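# Move empty bottle carrier to window bench spill tray

## Task

Pick up the empty bottle carrier from the shelved bench by the door and set it upright on the floor of the spill tray on the shelved bench by the window. The carrier must never touch the floor, and the robot must not tip over or finish leaning; either one means failure.

## Robot and tools

ROBOT. TidyBot++ has a four-caster mobile base (0.54 m long, 0.50 m wide, 0.38 m high) and one seven-joint arm ending in a two-finger gripper. The shoulder sits 0.12 m ahead of the base centre and 0.68 m up. Segments: upper arm 0.42 m, forearm 0.31 m, hand 0.31 m. The arm begins folded with the hand pointing down, reaching up to 0.08 m past the base front. Cameras: base_camera (fixed on the base, looking forward and down) and wrist_camera (on the hand, looking along it).

FRAMES. Base frame: origin on the floor below the base centre, x forward, y left, z up, metres. hand_pose is reported in it: the point between the finger pads, its z axis pointing out along the fingers, the fingers closing along its y axis. Odometry frame: the base frame as it was at the start of the scene; base_odometry counts wheel turns only, so slip looks like travel. Heading is in rad, left positive, -3.142 to 3.142. base_tilt is in degrees, forward and right positive.

TOOL move. Every argument is optional; with no motion argument it only reports state and images.
- base: an object of relative offsets measured from where the base is when the command begins, along its own axes at that moment. translate_m: metres, forward positive, -2 to 2. strafe_m: metres, left positive, -2 to 2. rotate_rad: radians, counter-clockwise from above positive, -6.3 to 6.3. Several keys can be combined in one call.
- joints: absolute targets by name. joint_1_rad to joint_7_rad in radians; gripper_pos from 0 (open, about 85 mm gap) to 1 (closed). joint_2_rad is limited to ±2.249, joint_4_rad to ±2.579, joint_6_rad to ±2.099; joints 1, 3, 5, 7 turn freely but go the short way, so rotate them in steps below half a turn. Note joint_1_rad positive turns the arm clockwise seen from above, opposite to heading. With the hand down, joint_7_rad at 1.57 opens the fingers toward left and right.
- target: one list of seven numbers [x, y, z, qw, qx, qy, qz], an absolute hand pose in the base frame, metres then a unit quaternion. When target is used, joints may only contain gripper_pos.
- speeds: caps for this call only. translate_m and strafe_m 0.05 to 0.5 m/s (give a combined move's speed under just one of them); rotate_rad 0.1 to 1.57 rad/s.
- cameras: list of base_camera, wrist_camera or all; [] for none.
- blocking: true (default) returns when everything is at rest; false returns quickly while motion continues, and later moves replace only what they name.
Other tools: wait(seconds 0 to 10, cameras) reports state after waiting; stop(cameras) brakes everything you started; zoom_image(camera, region [x0, y0, x1, y1] in pixels, at most 504 x 504) enlarges part of that camera's newest image; read_manual(section) gives licence text only; finished_scene(scene, an integer 1 or 2) ends the current scene irreversibly.

RESULT LINES. move reads done, or the worst status of its motions. base_status, joint_status, hand_status: done, moving, off_target (resting short and maybe still pressing), not_followed (a check held back joint targets; also printed as joint command not followed or pose unreachable, with a cause for self-collision), contact_stop or time_out (an unplanned stop; the first result showing it cancels the rest of that reply's move, wait and finished_scene calls), torque_fault, limit_stop_at_motor_heat. hand_target is where the hand would be with joints on target. motor_effort gives percent of each motor's maximum, peak in brackets. on_its_own lists things the robot did uncommanded. ARM HIT flags a hard collision with the base or itself. MOTOR HOT warns of heating; an OVER-TEMPERATURE FAULT makes the arm sink for a while.

USING THE HAND. A target rarely lands exactly; hand_status is done only within 10 mm and 2 degrees. To correct, add (desired minus measured hand_pose) to the previous target's position. To keep the hand still, resend hand_target, not hand_pose. The arm sags under load and does not avoid obstacles; it keeps pressing into whatever it hits. Poses low and close in front of the base, or far away, can end badly or drive the arm into the base. A hand pointing down reaches at most about 0.94 m high, and only near the base. Closing to gripper_pos 1 squeezes hard; off_target at a reading means an object is held, done means nothing is. Closed fingertips project about 20 mm past the hand point. When a held object touches a surface, hand_pose stops falling even though commands go lower.

CAUTIONS. Do not drive or turn while the raised arm is caught on furniture; reaching far out or swinging a stretched arm sideways can tip the robot. Back away or pull the arm in to recover from a lean. Hard impacts can exceed joint torque limits and freeze the arm temporarily. Avoid dropping the carrier, releasing it while moving, slamming it down, squeezing it while it still rests on the bench, or jerking it quickly. Keep loads close and moves short to limit motor heating. Loose objects may get nudged occasionally. Check images, not only hand_pose, before releasing the carrier in the tray.

Each tool is called after "Emit:" in YAML: its name, and indented under it one key for each argument.

## Session

Emit:
move:

Scene clock: 0.00 s.
base_odometry: x=+0.000 y=+0.000 heading=+0.000
base_tilt: forward=-0.1 right=-0.2
base_status: not commanded
joint_positions: joint_1_rad=+0.036 joint_2_rad=-0.380 joint_3_rad=+3.181 joint_4_rad=-2.506 joint_5_rad=+0.002 joint_6_rad=-0.920 joint_7_rad=+1.548 gripper_pos=+0.000
joint_status: not commanded
motor_effort: joint_1_rad=-1 joint_2_rad=-1 joint_3_rad=+0 joint_4_rad=+16 joint_5_rad=-1 joint_6_rad=+2 joint_7_rad=-1
hand_pose: x=+0.2603 y=-0.0083 z=+0.5973 quat_wxyz=(-0.005, +0.998, -0.047, +0.048) (m; base frame)
hand_target: x=+0.2600 y=-0.0082 z=+0.5972 quat_wxyz=(-0.005, +0.998, -0.047, +0.048) (m; base frame)
hand_status: not commanded
pictures: base_camera, wrist_camera

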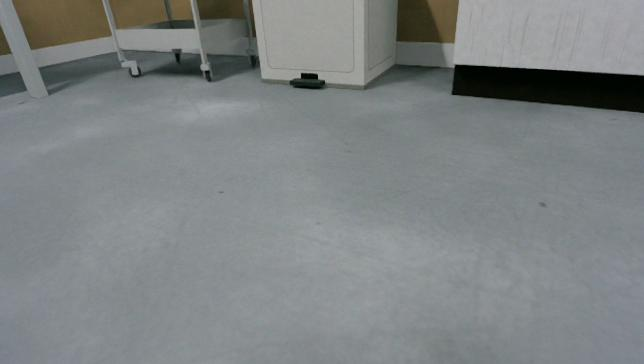

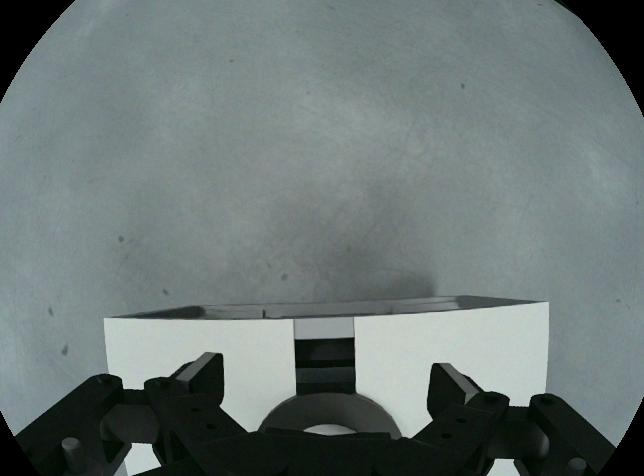

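Emit:
move:
  joints: {"joint_1_rad":0,"joint_2_rad":-0.38,"joint_3_rad":3.14,"joint_4_rad":-2.1,"joint_5_rad":0,"joint_6_rad":0.25,"joint_7_rad":1.57}

Emit:
move:
  base: {"rotate_rad":1.2}

Emit:
move:
  base: {"rotate_rad":1.2}

Emit:
move:
  base: {"rotate_rad":1.2}

Emit:
move:
  base: {"rotate_rad":1.2}

Scene clock: 2.53 s.
move: done
base_odometry: x=+0.000 y=+0.000 heading=+0.000
base_tilt: forward=-0.1 right=-0.2
base_status: not commanded
joint_positions: joint_1_rad=+0.014 joint_2_rad=-0.380 joint_3_rad=+3.154 joint_4_rad=-2.102 joint_5_rad=+0.002 joint_6_rad=+0.189 joint_7_rad=+1.548 gripper_pos=+0.000
joint_status: all done
motor_effort: joint_1_rad=+1(2) joint_2_rad=-8(9) joint_3_rad=+0(1) joint_4_rad=+23(23) joint_5_rad=+0(2) joint_6_rad=+9(10) joint_7_rad=+0(2)
hand_pose: x=+0.5847 y=-0.0119 z=+1.0369 quat_wxyz=(+0.000, +0.694, -0.017, +0.720) (m; base frame)
hand_target: x=+0.5835 y=+0.0023 z=+1.0571 quat_wxyz=(-0.001, +0.671, +0.000, +0.742) (m; base frame)
hand_status: not commanded
pictures: base_camera, wrist_camera
camera_calibration:
wrist_camera: T_world_to_cam=[[-0.00209877, -0.999509, 0.0312673, -0.0435076], [-0.00157351, -0.031264, -0.99951, 1.08577], [0.999997, -0.00214694, -0.00150712, -0.441921], [0, 0, 0, 1]] pos_world=[0.443537, -0.0104896, 1.08593]

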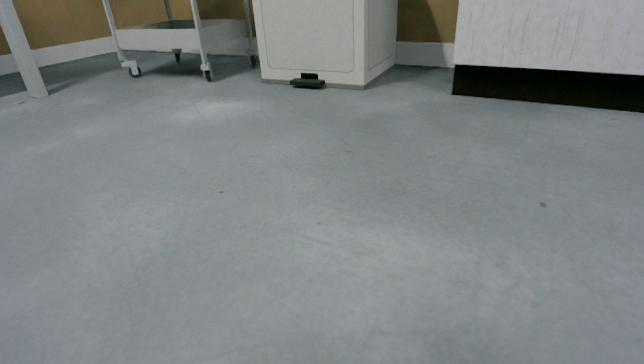

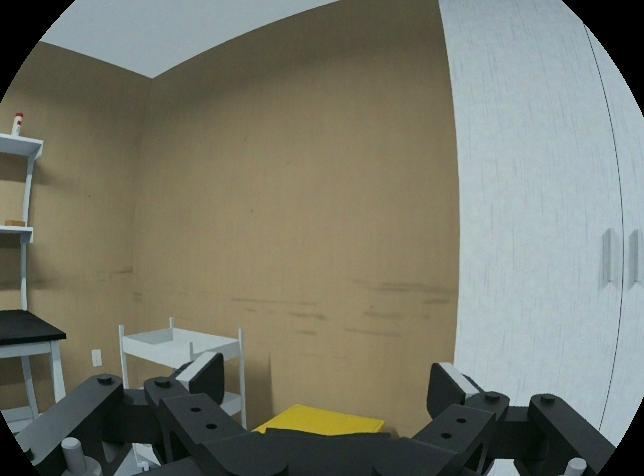

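Scene clock: 4.57 s.
move: done
base_odometry: x=+0.000 y=+0.000 heading=+1.200
base_tilt: forward=-0.1 right=-0.2
base_status: done
joint_positions: joint_1_rad=+0.006 joint_2_rad=-0.380 joint_3_rad=+3.142 joint_4_rad=-2.102 joint_5_rad=+0.002 joint_6_rad=+0.191 joint_7_rad=+1.548 gripper_pos=+0.000
joint_status: not commanded
motor_effort: joint_1_rad=+0(2) joint_2_rad=-8(10) joint_3_rad=+0(2) joint_4_rad=+22(24) joint_5_rad=+0(2) joint_6_rad=+9(10) joint_7_rad=+0(1)
hand_pose: x=+0.5846 y=-0.0016 z=+1.0377 quat_wxyz=(-0.005, +0.693, -0.009, +0.721) (m; base frame)
hand_target: x=+0.5835 y=+0.0023 z=+1.0571 quat_wxyz=(-0.001, +0.671, +0.000, +0.742) (m; base frame)
hand_status: not commanded
pictures: base_camera, wrist_camera
camera_calibration:
wrist_camera: T_world_to_cam=[[0.0167066, -0.999228, 0.035558, -0.0486742], [0.0016933, -0.0355347, -0.999367, 1.08481], [0.999859, 0.0167563, 0.00109833, -0.444477], [0, 0, 0, 1]] pos_world=[0.44339, -0.00264035, 1.08635]

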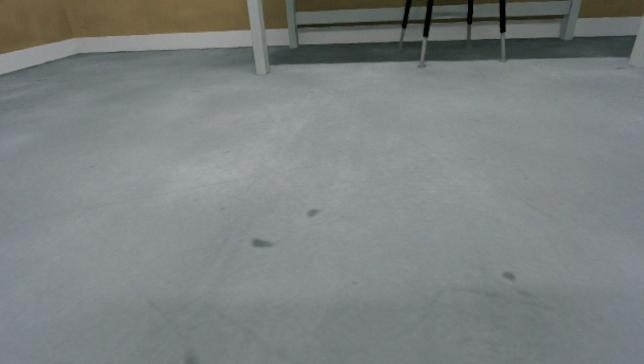

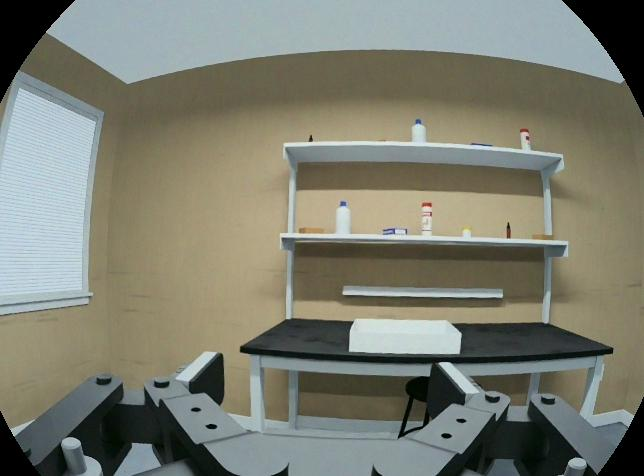

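Scene clock: 6.60 s.
move: done
base_odometry: x=+0.000 y=+0.000 heading=+2.399
base_tilt: forward=-0.1 right=-0.2
base_status: done
joint_positions: joint_1_rad=+0.003 joint_2_rad=-0.380 joint_3_rad=+3.138 joint_4_rad=-2.102 joint_5_rad=+0.002 joint_6_rad=+0.192 joint_7_rad=+1.548 gripper_pos=+0.000
joint_status: not commanded
motor_effort: joint_1_rad=+1(2) joint_2_rad=-8(10) joint_3_rad=+0(2) joint_4_rad=+23(24) joint_5_rad=+1(2) joint_6_rad=+10(10) joint_7_rad=+0(1)
hand_pose: x=+0.5846 y=+0.0020 z=+1.0378 quat_wxyz=(-0.007, +0.693, -0.006, +0.721) (m; base frame)
hand_target: x=+0.5835 y=+0.0023 z=+1.0571 quat_wxyz=(-0.001, +0.671, +0.000, +0.742) (m; base frame)
hand_status: not commanded
pictures: base_camera, wrist_camera
camera_calibration:
wrist_camera: T_world_to_cam=[[0.0232844, -0.999043, 0.0370268, -0.0504577], [0.00229133, -0.0369834, -0.999313, 1.08463], [0.999726, 0.0233533, 0.001428, -0.444768], [0, 0, 0, 1]] pos_world=[0.443336, 0.0000908023, 1.08639]

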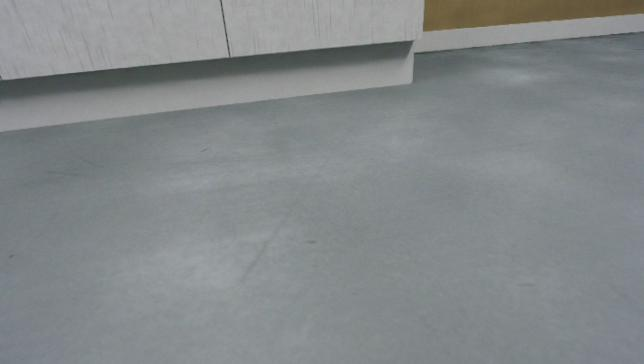

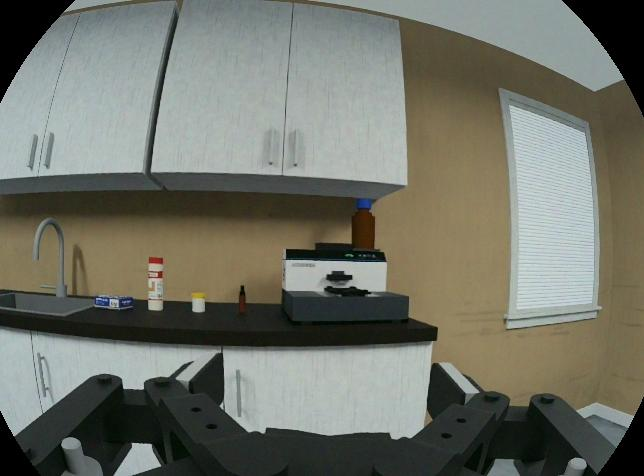

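Scene clock: 8.63 s.
move: done
base_odometry: x=+0.000 y=+0.000 heading=-2.684
base_tilt: forward=-0.1 right=-0.2
base_status: done
joint_positions: joint_1_rad=+0.001 joint_2_rad=-0.380 joint_3_rad=+3.137 joint_4_rad=-2.102 joint_5_rad=+0.002 joint_6_rad=+0.192 joint_7_rad=+1.548 gripper_pos=+0.000
joint_status: not commanded
motor_effort: joint_1_rad=+1(2) joint_2_rad=-8(10) joint_3_rad=+0(2) joint_4_rad=+22(23) joint_5_rad=+0(1) joint_6_rad=+9(10) joint_7_rad=-1(1)
hand_pose: x=+0.5846 y=+0.0036 z=+1.0378 quat_wxyz=(-0.008, +0.693, -0.005, +0.721) (m; base frame)
hand_target: x=+0.5835 y=+0.0023 z=+1.0571 quat_wxyz=(-0.001, +0.671, +0.000, +0.742) (m; base frame)
hand_status: not commanded
pictures: base_camera, wrist_camera
camera_calibration:
wrist_camera: T_world_to_cam=[[0.0263086, -0.998946, 0.0376085, -0.051214], [0.00258577, -0.0375534, -0.999291, 1.08455], [0.999651, 0.0263872, 0.00159507, -0.444918], [0, 0, 0, 1]] pos_world=[0.443306, 0.00130861, 1.08642]

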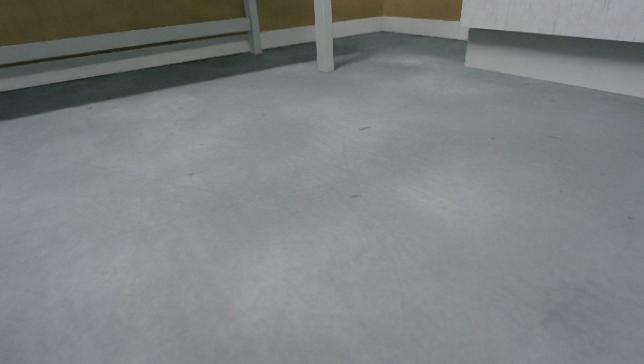

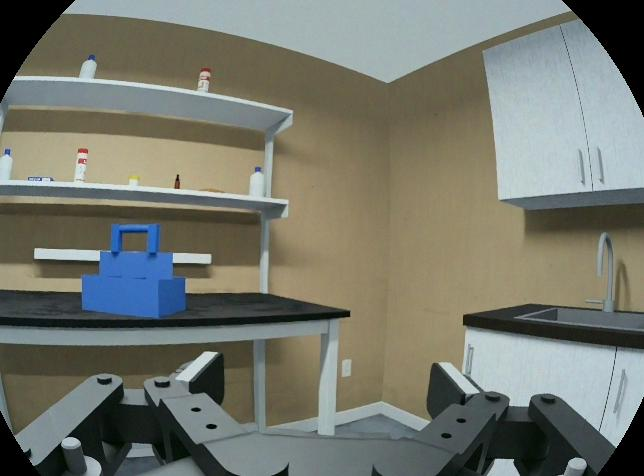

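Scene clock: 10.67 s.
move: done
base_odometry: x=+0.000 y=+0.000 heading=-1.484
base_tilt: forward=-0.1 right=-0.2
base_status: done
joint_positions: joint_1_rad=+0.000 joint_2_rad=-0.380 joint_3_rad=+3.136 joint_4_rad=-2.102 joint_5_rad=+0.002 joint_6_rad=+0.192 joint_7_rad=+1.548 gripper_pos=+0.000
joint_status: not commanded
motor_effort: joint_1_rad=+1(2) joint_2_rad=-8(10) joint_3_rad=+0(2) joint_4_rad=+23(23) joint_5_rad=+0(1) joint_6_rad=+9(10) joint_7_rad=+0(1)
hand_pose: x=+0.5845 y=+0.0044 z=+1.0379 quat_wxyz=(-0.009, +0.692, -0.005, +0.721) (m; base frame)
hand_target: x=+0.5835 y=+0.0023 z=+1.0571 quat_wxyz=(-0.001, +0.671, +0.000, +0.742) (m; base frame)
hand_status: not commanded
pictures: base_camera, wrist_camera
camera_calibration:
wrist_camera: T_world_to_cam=[[0.0278185, -0.998897, 0.0378197, -0.0515379], [0.00282532, -0.0377556, -0.999283, 1.08448], [0.999609, 0.0279054, 0.0017719, -0.445091], [0, 0, 0, 1]] pos_world=[0.443286, 0.00188475, 1.08644]

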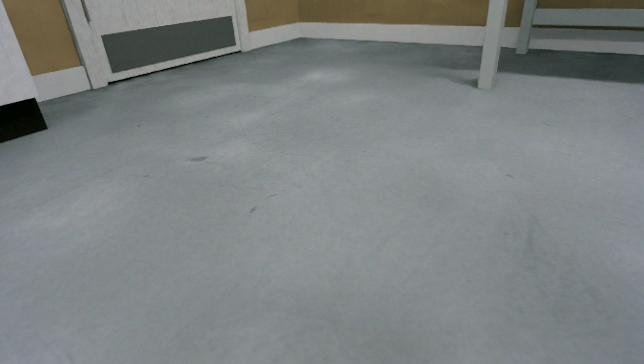

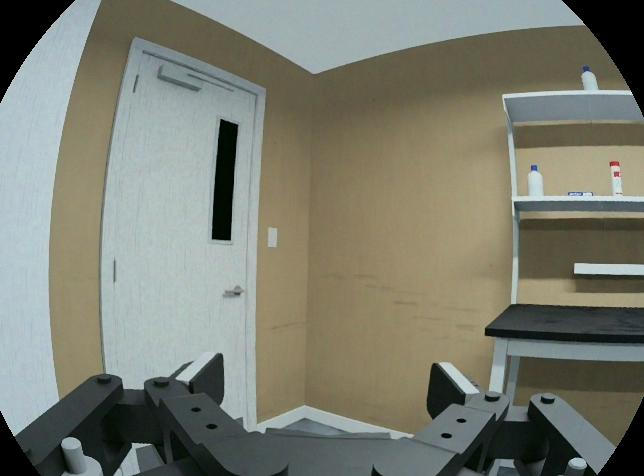

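Emit:
move:
  base: {"rotate_rad":-0.55}

Emit:
zoom_image:
  camera: "wrist_camera"
  region: [70, 120, 570, 400]

Scene clock: 12.40 s.
move: done
base_odometry: x=+0.000 y=+0.000 heading=-2.034
base_tilt: forward=-0.1 right=-0.2
base_status: done
joint_positions: joint_1_rad=+0.001 joint_2_rad=-0.380 joint_3_rad=+3.141 joint_4_rad=-2.102 joint_5_rad=+0.002 joint_6_rad=+0.192 joint_7_rad=+1.548 gripper_pos=+0.000
joint_status: not commanded
motor_effort: joint_1_rad=-1(2) joint_2_rad=-8(9) joint_3_rad=+0(2) joint_4_rad=+23(23) joint_5_rad=+0(1) joint_6_rad=+9(10) joint_7_rad=-1(1)
hand_pose: x=+0.5846 y=+0.0013 z=+1.0380 quat_wxyz=(-0.007, +0.692, -0.007, +0.721) (m; base frame)
hand_target: x=+0.5835 y=+0.0023 z=+1.0571 quat_wxyz=(-0.001, +0.671, +0.000, +0.742) (m; base frame)
hand_status: not commanded
pictures: base_camera, wrist_camera
camera_calibration:
wrist_camera: T_world_to_cam=[[0.0226643, -0.999099, 0.0358948, -0.0496149], [0.00281893, -0.0358401, -0.999354, 1.08453], [0.999739, 0.0227508, 0.0020041, -0.445384], [0, 0, 0, 1]] pos_world=[0.443335, -0.000567851, 1.0865]

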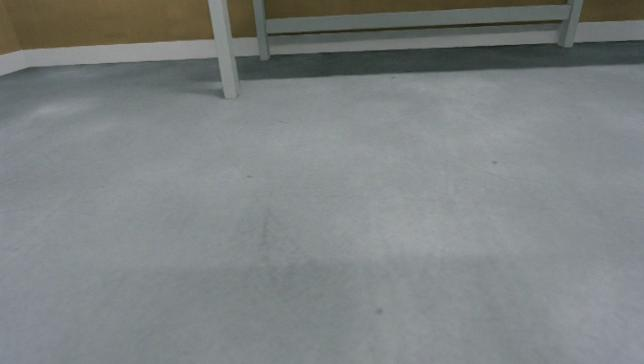

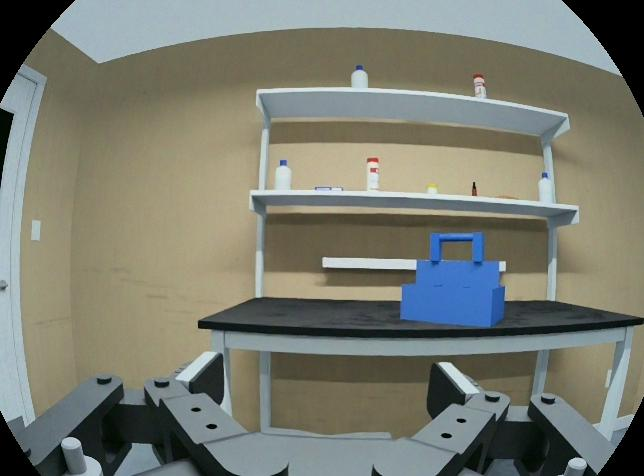

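Scaled by 1.008.

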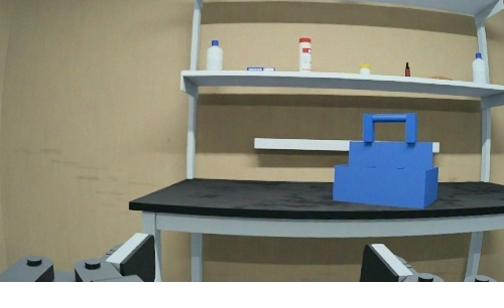

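Emit:
move:
  base: {"translate_m":0.686,"strafe_m":0.294,"rotate_rad":-0.67}
  joints: {"joint_7_rad":0.0}

Emit:
zoom_image:
  camera: "wrist_camera"
  region: [170, 120, 520, 440]

Scene clock: 17.93 s.
move: done
base_odometry: x=-0.043 y=-0.745 heading=-2.705
base_tilt: forward=-0.1 right=-0.2
base_status: done
joint_positions: joint_1_rad=+0.001 joint_2_rad=-0.380 joint_3_rad=+3.141 joint_4_rad=-2.102 joint_5_rad=+0.002 joint_6_rad=+0.193 joint_7_rad=+0.066 gripper_pos=+0.000
joint_status: all done
motor_effort: joint_1_rad=+1(2) joint_2_rad=-8(10) joint_3_rad=+0(2) joint_4_rad=+23(23) joint_5_rad=+0(1) joint_6_rad=+9(10) joint_7_rad=-1(2)
hand_pose: x=+0.5846 y=+0.0018 z=+1.0384 quat_wxyz=(-0.493, +0.506, -0.472, +0.528) (m; base frame)
hand_target: x=+0.5835 y=+0.0023 z=+1.0571 quat_wxyz=(-0.525, +0.475, -0.474, +0.524) (m; base frame)
hand_status: not commanded
pictures: base_camera, wrist_camera
camera_calibration:
wrist_camera: T_world_to_cam=[[0.0661168, -0.123719, -0.990112, 0.989224], [-0.0336393, 0.991443, -0.126132, 0.19773], [0.997245, 0.0416462, 0.0613892, -0.505595], [0, 0, 0, 1]] pos_world=[0.445449, -0.0525958, 1.03542]

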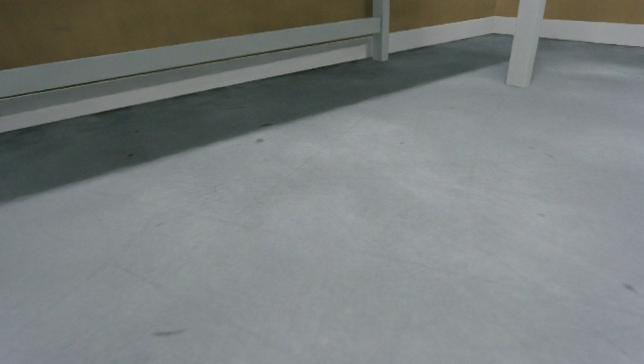

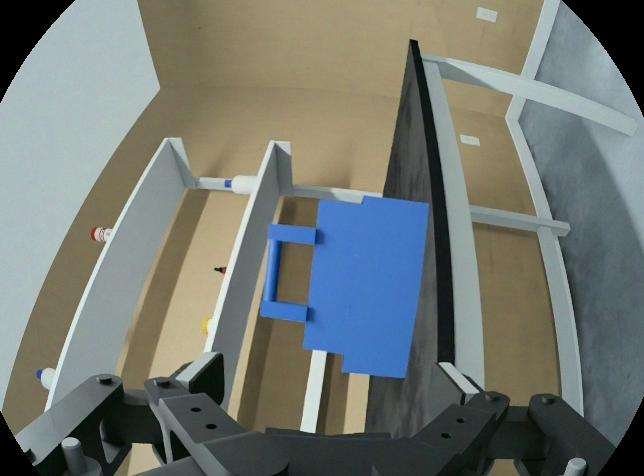

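Scaled by 1.440.

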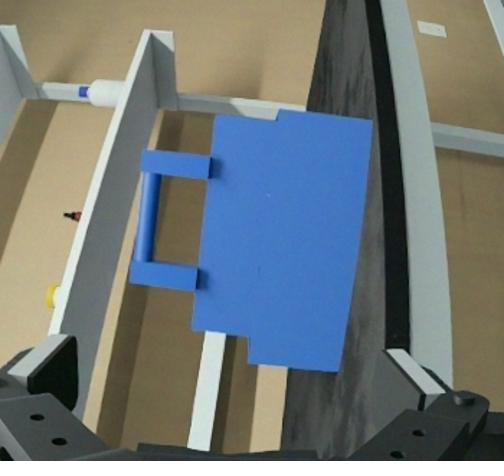

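Emit:
move:
  target: [0.62, 0.01, 1.166, 0.5, -0.5, 0.5, -0.5]
  joints: {"gripper_pos":0.3}

Emit:
move:
  base: {"translate_m":0.25}

Emit:
zoom_image:
  camera: "wrist_camera"
  region: [120, 60, 560, 440]

Scene clock: 22.00 s.
move: off_target
base_odometry: x=-0.043 y=-0.745 heading=-2.705
base_tilt: forward=-0.1 right=-0.2
base_status: not commanded
joint_positions: joint_1_rad=+0.415 joint_2_rad=-0.312 joint_3_rad=+2.874 joint_4_rad=-1.595 joint_5_rad=-0.500 joint_6_rad=-0.236 joint_7_rad=+0.405 gripper_pos=+0.300
joint_status: all done
motor_effort: joint_1_rad=+0(1) joint_2_rad=-9(9) joint_3_rad=+2(3) joint_4_rad=+23(24) joint_5_rad=-1(1) joint_6_rad=+8(10) joint_7_rad=+0(1)
hand_pose: x=+0.6082 y=-0.0002 z=+1.1857 quat_wxyz=(-0.502, +0.476, -0.494, +0.527) (m; base frame)
hand_target: x=+0.6200 y=+0.0100 z=+1.1660 quat_wxyz=(-0.500, +0.500, -0.500, +0.500) (m; base frame)
hand_status: off_target (0.025 m and 4.2 deg from the pose sent, 0.133 m and 4.6 deg at the start)
pictures: base_camera, wrist_camera
camera_calibration:
wrist_camera: T_world_to_cam=[[0.0807309, -0.0635428, -0.994708, 1.12992], [0.00736624, 0.997977, -0.0631537, 0.119391], [0.996709, -0.00222881, 0.0810357, -0.561108], [0, 0, 0, 1]] pos_world=[0.467162, -0.0486023, 1.17695]

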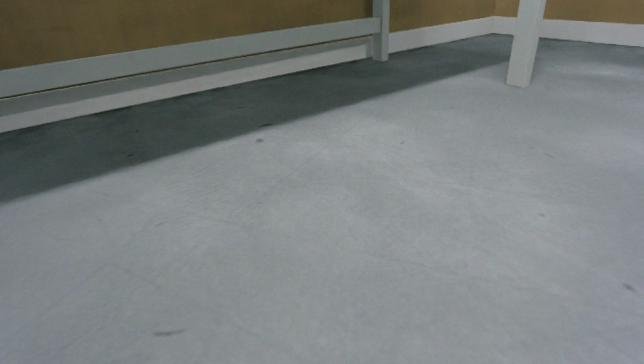

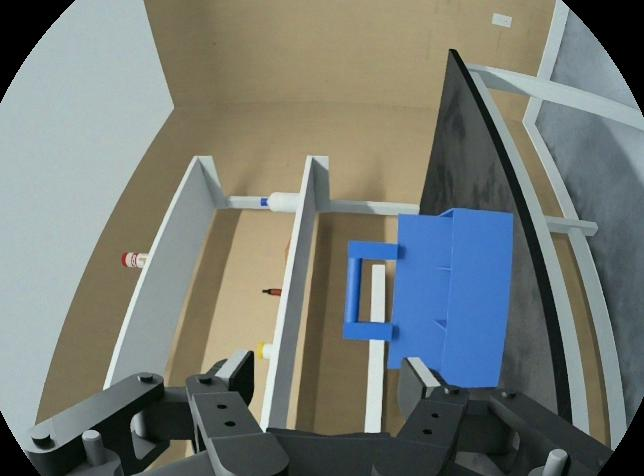

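Scene clock: 23.73 s.
move: done
base_odometry: x=-0.270 y=-0.851 heading=-2.704
base_tilt: forward=+0.0 right=-0.2
base_status: done
joint_positions: joint_1_rad=+0.416 joint_2_rad=-0.291 joint_3_rad=+2.872 joint_4_rad=-1.593 joint_5_rad=-0.502 joint_6_rad=-0.240 joint_7_rad=+0.406 gripper_pos=+0.300
joint_status: not commanded
motor_effort: joint_1_rad=+0(1) joint_2_rad=-10(13) joint_3_rad=+2(2) joint_4_rad=+22(23) joint_5_rad=-1(2) joint_6_rad=+9(9) joint_7_rad=+0(1)
hand_pose: x=+0.6179 y=-0.0030 z=+1.1762 quat_wxyz=(-0.500, +0.480, -0.501, +0.519) (m; base frame)
hand_target: x=+0.6200 y=+0.0100 z=+1.1660 quat_wxyz=(-0.500, +0.500, -0.500, +0.500) (m; base frame)
hand_status: not commanded
pictures: base_camera, wrist_camera
camera_calibration:
wrist_camera: T_world_to_cam=[[0.0598427, -0.0550383, -0.996689, 1.13468], [0.00322211, 0.998484, -0.054944, 0.114446], [0.998203, 0.0000765563, 0.0599294, -0.546035], [0, 0, 0, 1]] pos_world=[0.476782, -0.0517799, 1.16994]

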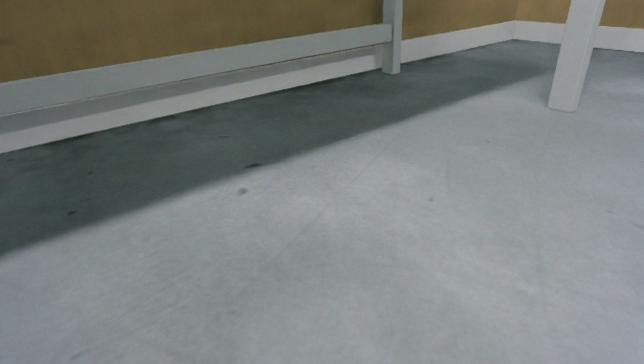

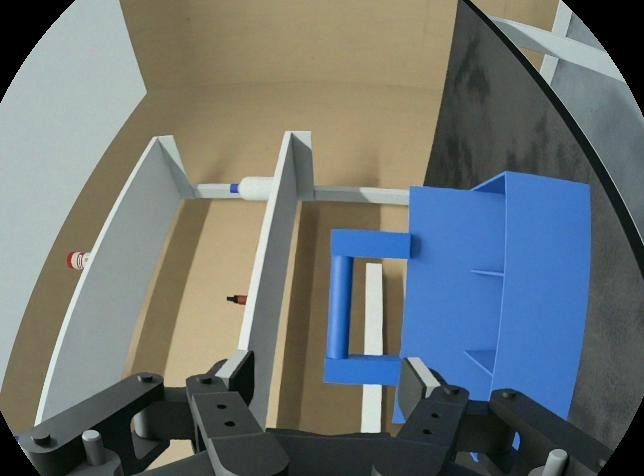

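Scaled by 1.145.

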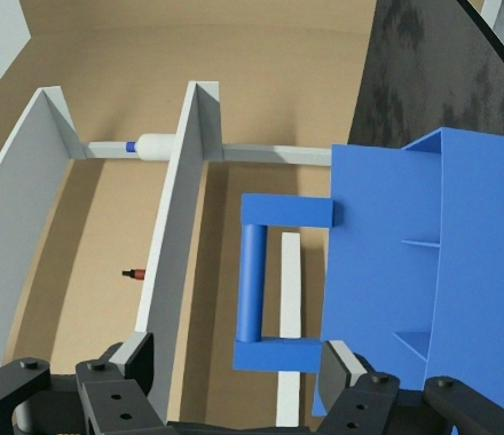

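Emit:
move:
  target: [0.62, 0.018, 1.157, -0.5008, 0.519, -0.4993, 0.4808]
  cameras: ["wrist_camera"]

Emit:
move:
  base: {"translate_m":0.18}
  speeds: {"translate_m":0.2}
  cameras: ["wrist_camera"]

Scene clock: 25.93 s.
move: off_target
base_odometry: x=-0.270 y=-0.851 heading=-2.704
base_tilt: forward=+0.0 right=-0.2
base_status: not commanded
joint_positions: joint_1_rad=+0.365 joint_2_rad=-0.291 joint_3_rad=+2.905 joint_4_rad=-1.588 joint_5_rad=-0.502 joint_6_rad=-0.285 joint_7_rad=+0.410 gripper_pos=+0.300
joint_status: not commanded
motor_effort: joint_1_rad=+0(1) joint_2_rad=-10(10) joint_3_rad=+1(2) joint_4_rad=+22(23) joint_5_rad=-1(1) joint_6_rad=+8(9) joint_7_rad=+0(1)
hand_pose: x=+0.6164 y=+0.0081 z=+1.1682 quat_wxyz=(-0.503, +0.497, -0.501, +0.500) (m; base frame)
hand_target: x=+0.6200 y=+0.0180 z=+1.1570 quat_wxyz=(-0.501, +0.519, -0.499, +0.481) (m; base frame)
hand_status: off_target (0.015 m and 3.4 deg from the pose sent, 0.028 m and 6.2 deg at the start)
pictures: wrist_camera
camera_calibration:
wrist_camera: T_world_to_cam=[[0.0291651, -0.0485561, -0.998395, 1.14829], [-0.036027, 0.998119, -0.0495951, 0.120907], [0.998925, 0.0374156, 0.0273609, -0.506789], [0, 0, 0, 1]] pos_world=[0.47711, -0.0459616, 1.16631]

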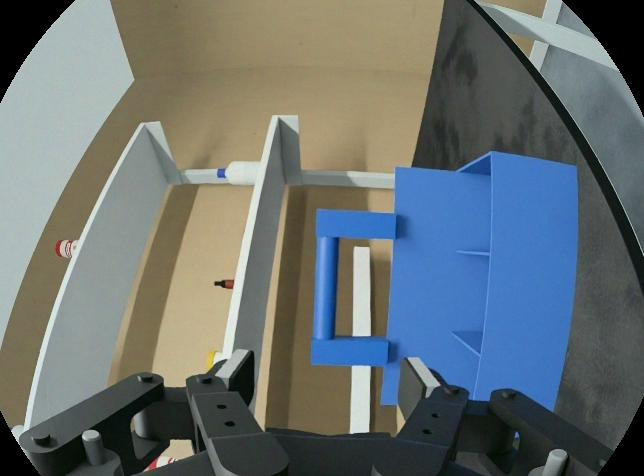

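Scene clock: 27.57 s.
move: done
base_odometry: x=-0.433 y=-0.928 heading=-2.703
base_tilt: forward=-0.1 right=-0.2
base_status: done
joint_positions: joint_1_rad=+0.365 joint_2_rad=-0.285 joint_3_rad=+2.905 joint_4_rad=-1.586 joint_5_rad=-0.502 joint_6_rad=-0.287 joint_7_rad=+0.410 gripper_pos=+0.300
joint_status: not commanded
motor_effort: joint_1_rad=+1(2) joint_2_rad=-10(14) joint_3_rad=+2(2) joint_4_rad=+22(23) joint_5_rad=-1(2) joint_6_rad=+9(9) joint_7_rad=+0(1)
hand_pose: x=+0.6187 y=+0.0074 z=+1.1665 quat_wxyz=(-0.502, +0.497, -0.502, +0.498) (m; base frame)
hand_target: x=+0.6200 y=+0.0180 z=+1.1570 quat_wxyz=(-0.501, +0.519, -0.499, +0.481) (m; base frame)
hand_status: not commanded
pictures: wrist_camera
camera_calibration:
wrist_camera: T_world_to_cam=[[0.0246074, -0.0471044, -0.998587, 1.14954], [-0.0369769, 0.998163, -0.0479956, 0.120362], [0.999013, 0.0381057, 0.0228204, -0.503845], [0, 0, 0, 1]] pos_world=[0.479511, -0.0467934, 1.16519]

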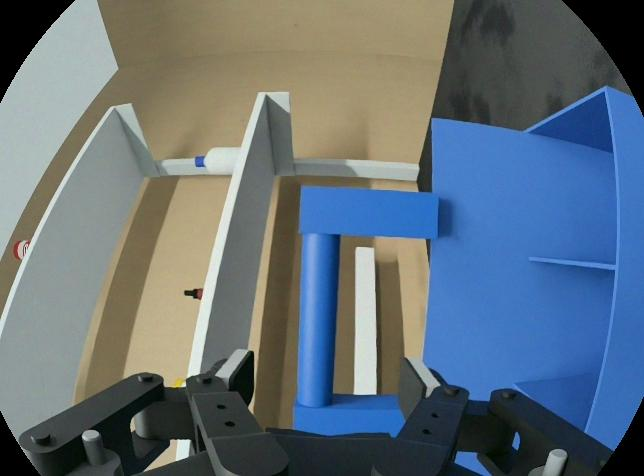

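Emit:
move:
  base: {"translate_m":0.115}
  speeds: {"translate_m":0.1}

Scene clock: 29.53 s.
move: done
base_odometry: x=-0.537 y=-0.976 heading=-2.703
base_tilt: forward=-0.1 right=-0.2
base_status: done
joint_positions: joint_1_rad=+0.365 joint_2_rad=-0.282 joint_3_rad=+2.905 joint_4_rad=-1.585 joint_5_rad=-0.502 joint_6_rad=-0.287 joint_7_rad=+0.410 gripper_pos=+0.300
joint_status: not commanded
motor_effort: joint_1_rad=+0(1) joint_2_rad=-11(14) joint_3_rad=+2(3) joint_4_rad=+22(23) joint_5_rad=+0(2) joint_6_rad=+8(9) joint_7_rad=-1(1)
hand_pose: x=+0.6200 y=+0.0069 z=+1.1655 quat_wxyz=(-0.502, +0.498, -0.503, +0.498) (m; base frame)
hand_target: x=+0.6200 y=+0.0180 z=+1.1570 quat_wxyz=(-0.501, +0.519, -0.499, +0.481) (m; base frame)
hand_status: not commanded
pictures: base_camera, wrist_camera
camera_calibration:
wrist_camera: T_world_to_cam=[[0.0222996, -0.046283, -0.998679, 1.15002], [-0.0371935, 0.998198, -0.0470912, 0.119908], [0.999059, 0.0381945, 0.020538, -0.502389], [0, 0, 0, 1]] pos_world=[0.480731, -0.0472767, 1.16447]

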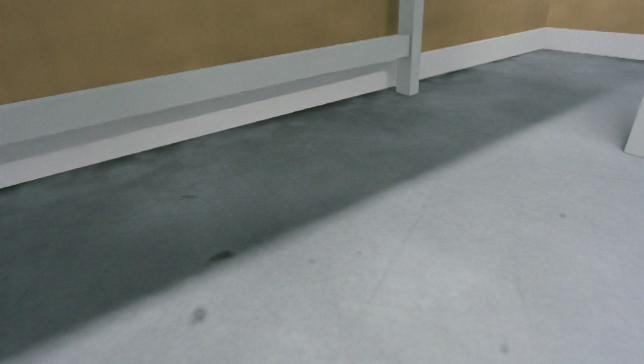

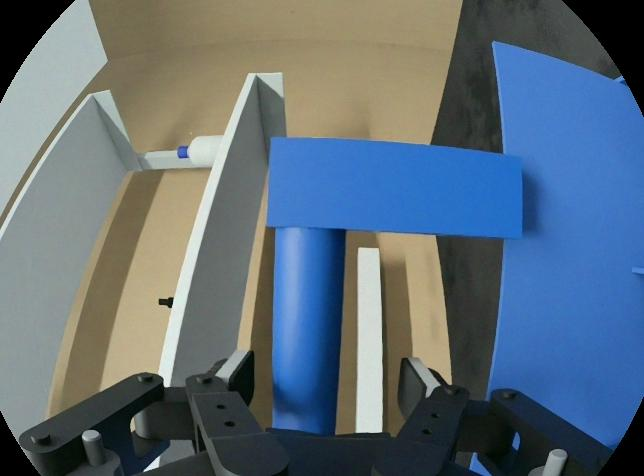

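Emit:
move:
  target: [0.621, 0.018, 1.163, -0.5008, 0.519, -0.4993, 0.4808]
  cameras: ["wrist_camera"]

Emit:
move:
  joints: {"gripper_pos":0.65}
  cameras: ["wrist_camera"]

Scene clock: 30.73 s.
move: off_target
base_odometry: x=-0.537 y=-0.976 heading=-2.703
base_tilt: forward=-0.1 right=-0.2
base_status: not commanded
joint_positions: joint_1_rad=+0.365 joint_2_rad=-0.282 joint_3_rad=+2.905 joint_4_rad=-1.560 joint_5_rad=-0.502 joint_6_rad=-0.304 joint_7_rad=+0.410 gripper_pos=+0.300
joint_status: not commanded
motor_effort: joint_1_rad=+0(1) joint_2_rad=-10(11) joint_3_rad=+2(2) joint_4_rad=+22(23) joint_5_rad=-1(2) joint_6_rad=+9(9) joint_7_rad=-1(1)
hand_pose: x=+0.6179 y=+0.0103 z=+1.1760 quat_wxyz=(-0.505, +0.498, -0.498, +0.499) (m; base frame)
hand_target: x=+0.6210 y=+0.0180 z=+1.1630 quat_wxyz=(-0.501, +0.519, -0.499, +0.481) (m; base frame)
hand_status: off_target (0.015 m and 3.2 deg from the pose sent, 0.011 m and 3.1 deg at the start)
pictures: wrist_camera
camera_calibration:
wrist_camera: T_world_to_cam=[[0.0322168, -0.0495523, -0.998252, 1.15415], [-0.0451082, 0.99768, -0.0509797, 0.126407], [0.998462, 0.0466717, 0.0299069, -0.511427], [0, 0, 0, 1]] pos_world=[0.479159, -0.0450535, 1.17387]

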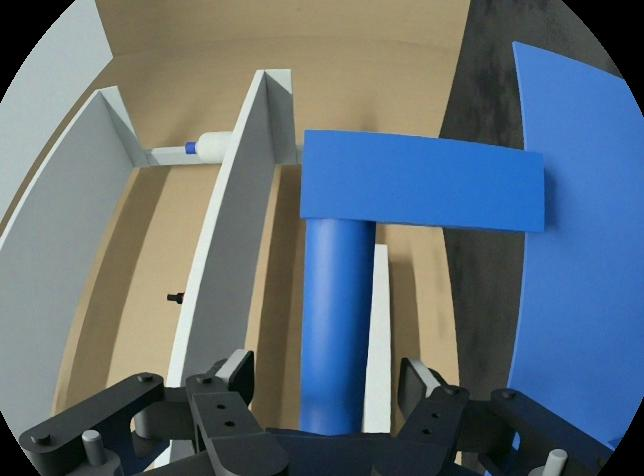

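Scene clock: 31.47 s.
move: done
base_odometry: x=-0.537 y=-0.976 heading=-2.703
base_tilt: forward=+0.0 right=-0.2
base_status: not commanded
joint_positions: joint_1_rad=+0.365 joint_2_rad=-0.282 joint_3_rad=+2.905 joint_4_rad=-1.560 joint_5_rad=-0.502 joint_6_rad=-0.304 joint_7_rad=+0.410 gripper_pos=+0.650
joint_status: all done
motor_effort: joint_1_rad=+0(1) joint_2_rad=-10(10) joint_3_rad=+2(2) joint_4_rad=+22(23) joint_5_rad=-1(2) joint_6_rad=+9(9) joint_7_rad=+0(1)
hand_pose: x=+0.6179 y=+0.0103 z=+1.1760 quat_wxyz=(-0.505, +0.498, -0.498, +0.499) (m; base frame)
hand_target: x=+0.6210 y=+0.0180 z=+1.1630 quat_wxyz=(-0.501, +0.519, -0.499, +0.481) (m; base frame)
hand_status: not commanded
pictures: wrist_camera
camera_calibration:
wrist_camera: T_world_to_cam=[[0.0322168, -0.0495523, -0.998252, 1.15415], [-0.0451082, 0.99768, -0.0509797, 0.126407], [0.998462, 0.0466717, 0.0299069, -0.511427], [0, 0, 0, 1]] pos_world=[0.479159, -0.0450535, 1.17387]

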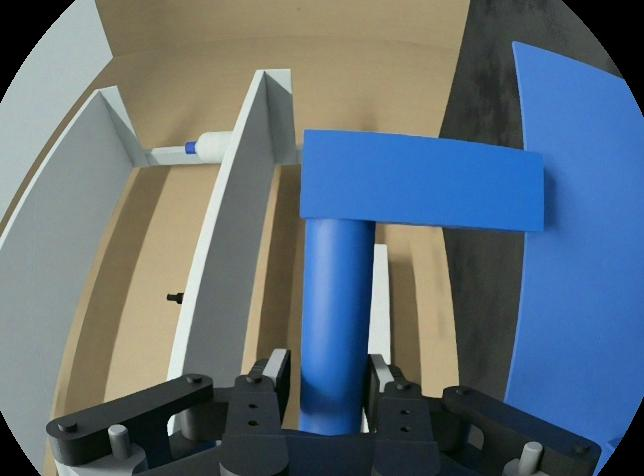

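Emit:
move:
  joints: {"gripper_pos":0.85}
  cameras: ["wrist_camera"]

Scene clock: 32.23 s.
move: off_target
base_odometry: x=-0.537 y=-0.976 heading=-2.703
base_tilt: forward=-0.1 right=-0.2
base_status: not commanded
joint_positions: joint_1_rad=+0.365 joint_2_rad=-0.282 joint_3_rad=+2.905 joint_4_rad=-1.559 joint_5_rad=-0.502 joint_6_rad=-0.311 joint_7_rad=+0.410 gripper_pos=+0.755
joint_status: gripper_pos off_target (ended at +0.755, target +0.850)
motor_effort: joint_1_rad=+0(1) joint_2_rad=-11(13) joint_3_rad=+1(2) joint_4_rad=+23(26) joint_5_rad=-2(2) joint_6_rad=+9(11) joint_7_rad=-1(1)
hand_pose: x=+0.6182 y=+0.0111 z=+1.1740 quat_wxyz=(-0.504, +0.501, -0.499, +0.496) (m; base frame)
hand_target: x=+0.6210 y=+0.0180 z=+1.1630 quat_wxyz=(-0.501, +0.519, -0.499, +0.481) (m; base frame)
hand_status: not commanded
pictures: wrist_camera
camera_calibration:
wrist_camera: T_world_to_cam=[[0.0256109, -0.049359, -0.998453, 1.15644], [-0.0484052, 0.997548, -0.0505558, 0.127044], [0.998499, 0.0496251, 0.0231588, -0.503816], [0, 0, 0, 1]] pos_world=[0.479592, -0.0446496, 1.17274]

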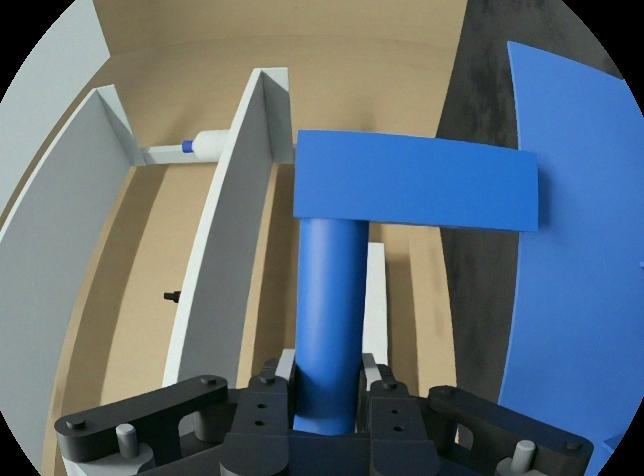

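Emit:
move:
  joints: {"gripper_pos":0.92}
  target: [0.621, 0.018, 1.218, -0.5008, 0.519, -0.4993, 0.4808]
  cameras: ["wrist_camera"]

Scene clock: 33.97 s.
move: off_target
base_odometry: x=-0.537 y=-0.976 heading=-2.703
base_tilt: forward=+0.0 right=-0.2
base_status: not commanded
joint_positions: joint_1_rad=+0.365 joint_2_rad=-0.231 joint_3_rad=+2.905 joint_4_rad=-1.361 joint_5_rad=-0.421 joint_6_rad=-0.473 joint_7_rad=+0.331 gripper_pos=+0.755
joint_status: gripper_pos off_target (ended at +0.755, target +0.920)
motor_effort: joint_1_rad=+1(2) joint_2_rad=-14(15) joint_3_rad=+2(2) joint_4_rad=+25(27) joint_5_rad=-1(2) joint_6_rad=+12(12) joint_7_rad=+0(1)
hand_pose: x=+0.6206 y=+0.0212 z=+1.2197 quat_wxyz=(-0.509, +0.517, -0.489, +0.485) (m; base frame)
hand_target: x=+0.6210 y=+0.0180 z=+1.2180 quat_wxyz=(-0.501, +0.519, -0.499, +0.481) (m; base frame)
hand_status: done (0.004 m and 1.6 deg from the pose sent, 0.045 m and 2.8 deg at the start)
pictures: wrist_camera
camera_calibration:
wrist_camera: T_world_to_cam=[[0.0157568, -0.058844, -0.998143, 1.20841], [-0.0903244, 0.994101, -0.0600316, 0.157077], [0.995788, 0.0911026, 0.0103488, -0.491358], [0, 0, 0, 1]] pos_world=[0.484435, -0.0402786, 1.22068]

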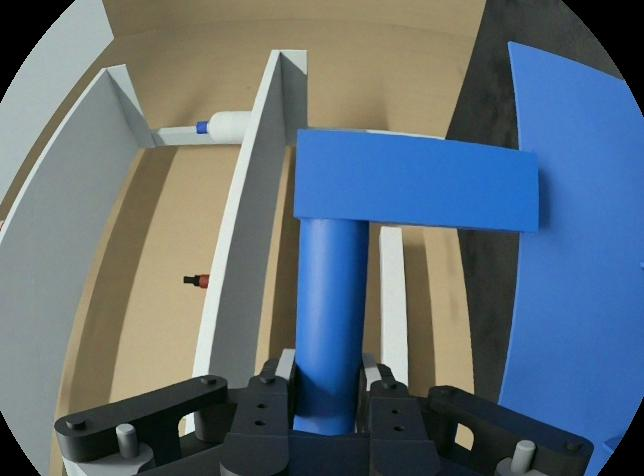

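Emit:
move:
  base: {"translate_m":-0.75}
  speeds: {"translate_m":0.3}
  cameras: ["wrist_camera"]

Emit:
move:
  base: {"rotate_rad":-2.65}
  speeds: {"rotate_rad":0.8}

Scene clock: 38.17 s.
move: done
base_odometry: x=+0.142 y=-0.658 heading=-2.702
base_tilt: forward=-0.1 right=-0.2
base_status: done
joint_positions: joint_1_rad=+0.365 joint_2_rad=-0.212 joint_3_rad=+2.905 joint_4_rad=-1.360 joint_5_rad=-0.419 joint_6_rad=-0.477 joint_7_rad=+0.331 gripper_pos=+0.755
joint_status: not commanded
motor_effort: joint_1_rad=+1(3) joint_2_rad=-15(19) joint_3_rad=+1(4) joint_4_rad=+25(27) joint_5_rad=-2(3) joint_6_rad=+12(12) joint_7_rad=+0(1)
hand_pose: x=+0.6301 y=+0.0177 z=+1.2099 quat_wxyz=(-0.505, +0.521, -0.495, +0.478) (m; base frame)
hand_target: x=+0.6210 y=+0.0180 z=+1.2180 quat_wxyz=(-0.501, +0.519, -0.499, +0.481) (m; base frame)
hand_status: not commanded
pictures: wrist_camera
camera_calibration:
wrist_camera: T_world_to_cam=[[-0.00542827, -0.0538716, -0.998533, 1.21206], [-0.0920576, 0.994334, -0.0531447, 0.15358], [0.995739, 0.0916341, -0.0103568, -0.475335], [0, 0, 0, 1]] pos_world=[0.494027, -0.0438576, 1.21352]

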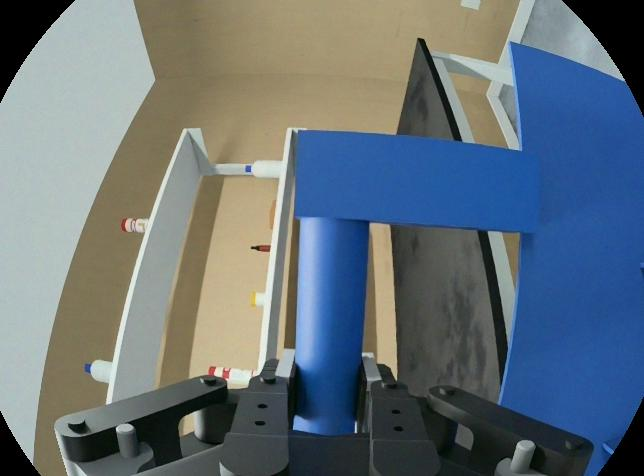

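Scene clock: 42.33 s.
move: done
base_odometry: x=+0.142 y=-0.658 heading=+0.932
base_tilt: forward=+0.0 right=-0.2
base_status: done
joint_positions: joint_1_rad=+0.364 joint_2_rad=-0.212 joint_3_rad=+2.905 joint_4_rad=-1.360 joint_5_rad=-0.414 joint_6_rad=-0.478 joint_7_rad=+0.330 gripper_pos=+0.755
joint_status: not commanded
motor_effort: joint_1_rad=+0(3) joint_2_rad=-15(17) joint_3_rad=+1(4) joint_4_rad=+25(26) joint_5_rad=-1(3) joint_6_rad=+12(13) joint_7_rad=+0(1)
hand_pose: x=+0.6301 y=+0.0180 z=+1.2095 quat_wxyz=(-0.504, +0.522, -0.494, +0.479) (m; base frame)
hand_target: x=+0.6210 y=+0.0180 z=+1.2180 quat_wxyz=(-0.501, +0.519, -0.499, +0.481) (m; base frame)
hand_status: not commanded
pictures: base_camera, wrist_camera
camera_calibration:
wrist_camera: T_world_to_cam=[[-0.00663802, -0.0576498, -0.998315, 1.21219], [-0.0921893, 0.99412, -0.0567946, 0.157686], [0.995719, 0.0916569, -0.0119137, -0.473477], [0, 0, 0, 1]] pos_world=[0.494034, -0.043479, 1.21347]

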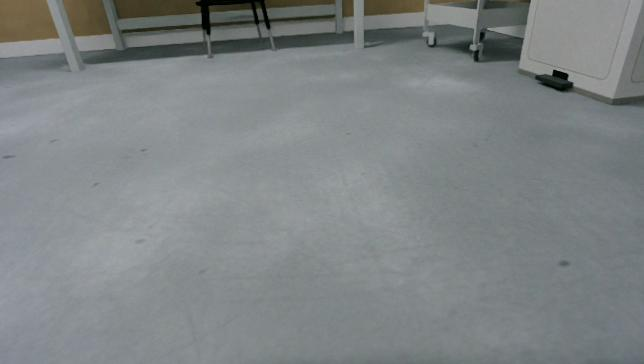

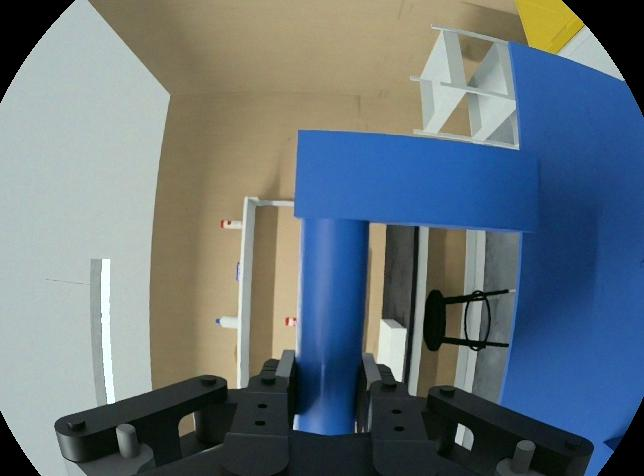

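Emit:
move:
  base: {"translate_m":1.05,"strafe_m":0.58,"rotate_rad":0.088}
  speeds: {"translate_m":0.4}

Emit:
zoom_image:
  camera: "wrist_camera"
  region: [200, 40, 600, 440]

Scene clock: 47.20 s.
move: done
base_odometry: x=+0.303 y=+0.531 heading=+1.020
base_tilt: forward=+0.0 right=-0.2
base_status: done
joint_positions: joint_1_rad=+0.361 joint_2_rad=-0.212 joint_3_rad=+2.901 joint_4_rad=-1.359 joint_5_rad=-0.412 joint_6_rad=-0.480 joint_7_rad=+0.329 gripper_pos=+0.755
joint_status: not commanded
motor_effort: joint_1_rad=+0(3) joint_2_rad=-15(18) joint_3_rad=+2(5) joint_4_rad=+25(27) joint_5_rad=-2(3) joint_6_rad=+12(13) joint_7_rad=-1(1)
hand_pose: x=+0.6300 y=+0.0216 z=+1.2087 quat_wxyz=(-0.504, +0.525, -0.493, +0.477) (m; base frame)
hand_target: x=+0.6210 y=+0.0180 z=+1.2180 quat_wxyz=(-0.501, +0.519, -0.499, +0.481) (m; base frame)
hand_status: not commanded
pictures: base_camera, wrist_camera
camera_calibration:
wrist_camera: T_world_to_cam=[[-0.00862059, -0.0598135, -0.998172, 1.21281], [-0.0983425, 0.993421, -0.0586795, 0.160279], [0.995115, 0.0976569, -0.0144461, -0.470342], [0, 0, 0, 1]] pos_world=[0.494262, -0.0407498, 1.21321]

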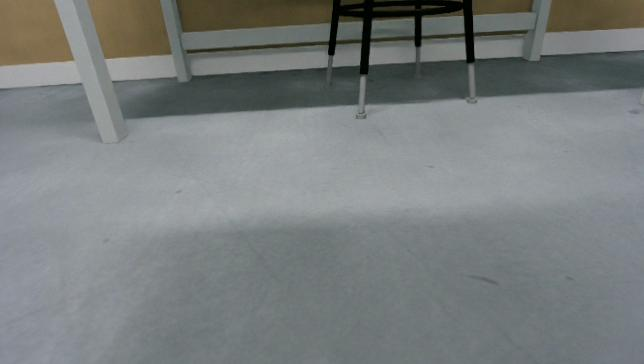

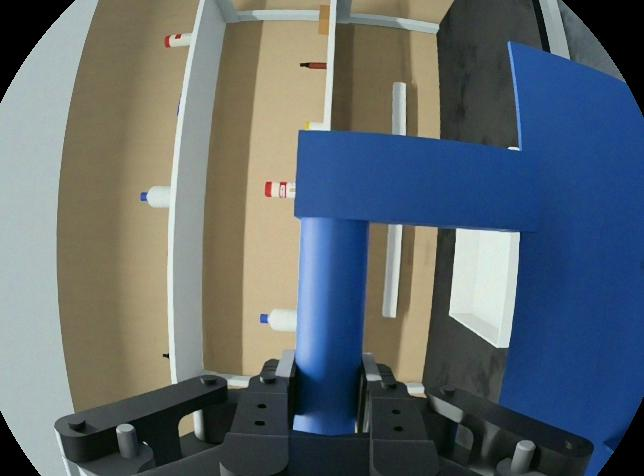

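Scaled by 1.260.

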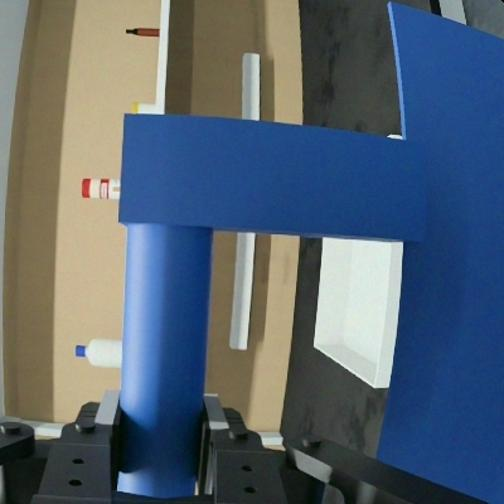

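Emit:
move:
  target: [0.621, 0.014, 1.05, -0.5008, 0.519, -0.4993, 0.4808]

Emit:
zoom_image:
  camera: "wrist_camera"
  region: [200, 40, 600, 440]

Scene clock: 51.13 s.
move: off_target
base_odometry: x=+0.303 y=+0.531 heading=+1.020
base_tilt: forward=+0.0 right=-0.2
base_status: not commanded
joint_positions: joint_1_rad=-0.173 joint_2_rad=-0.262 joint_3_rad=+3.248 joint_4_rad=-1.947 joint_5_rad=-0.666 joint_6_rad=-0.025 joint_7_rad=+0.701 gripper_pos=+0.755
joint_status: not commanded
motor_effort: joint_1_rad=+0(1) joint_2_rad=-16(18) joint_3_rad=-1(2) joint_4_rad=+27(28) joint_5_rad=+0(2) joint_6_rad=+10(12) joint_7_rad=+0(1)
hand_pose: x=+0.6313 y=+0.0328 z=+1.0108 quat_wxyz=(-0.484, +0.557, -0.507, +0.445) (m; base frame)
hand_target: x=+0.6210 y=+0.0140 z=+1.0500 quat_wxyz=(-0.501, +0.519, -0.499, +0.481) (m; base frame)
hand_status: off_target (0.045 m and 6.3 deg from the pose sent, 0.159 m and 1.1 deg at the start)
pictures: base_camera, wrist_camera
camera_calibration:
wrist_camera: T_world_to_cam=[[-0.10414, -0.0698567, -0.992106, 1.07045], [-0.13458, 0.989345, -0.0555355, 0.157448], [0.985415, 0.127734, -0.112432, -0.371467], [0, 0, 0, 1]] pos_world=[0.498715, -0.0335438, 1.02898]

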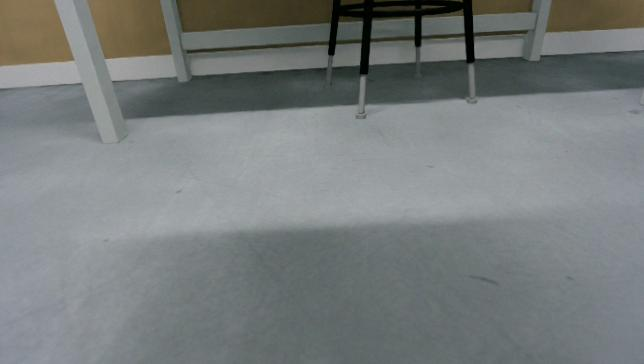

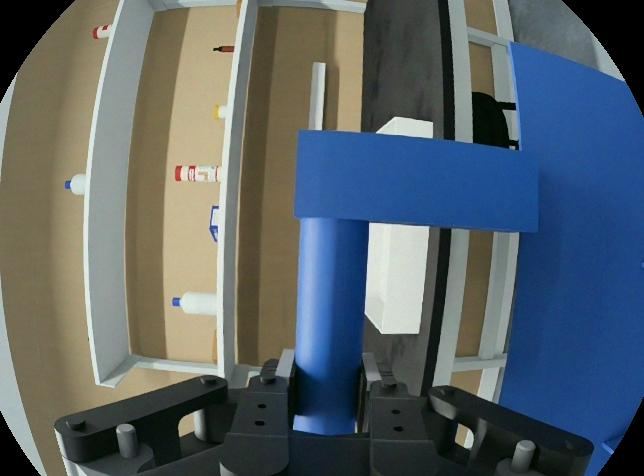

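Scaled by 1.260.

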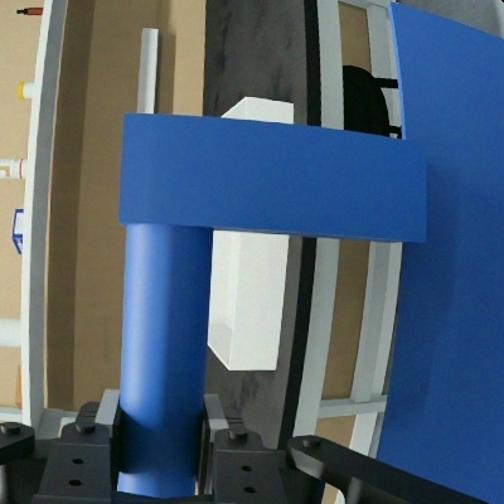

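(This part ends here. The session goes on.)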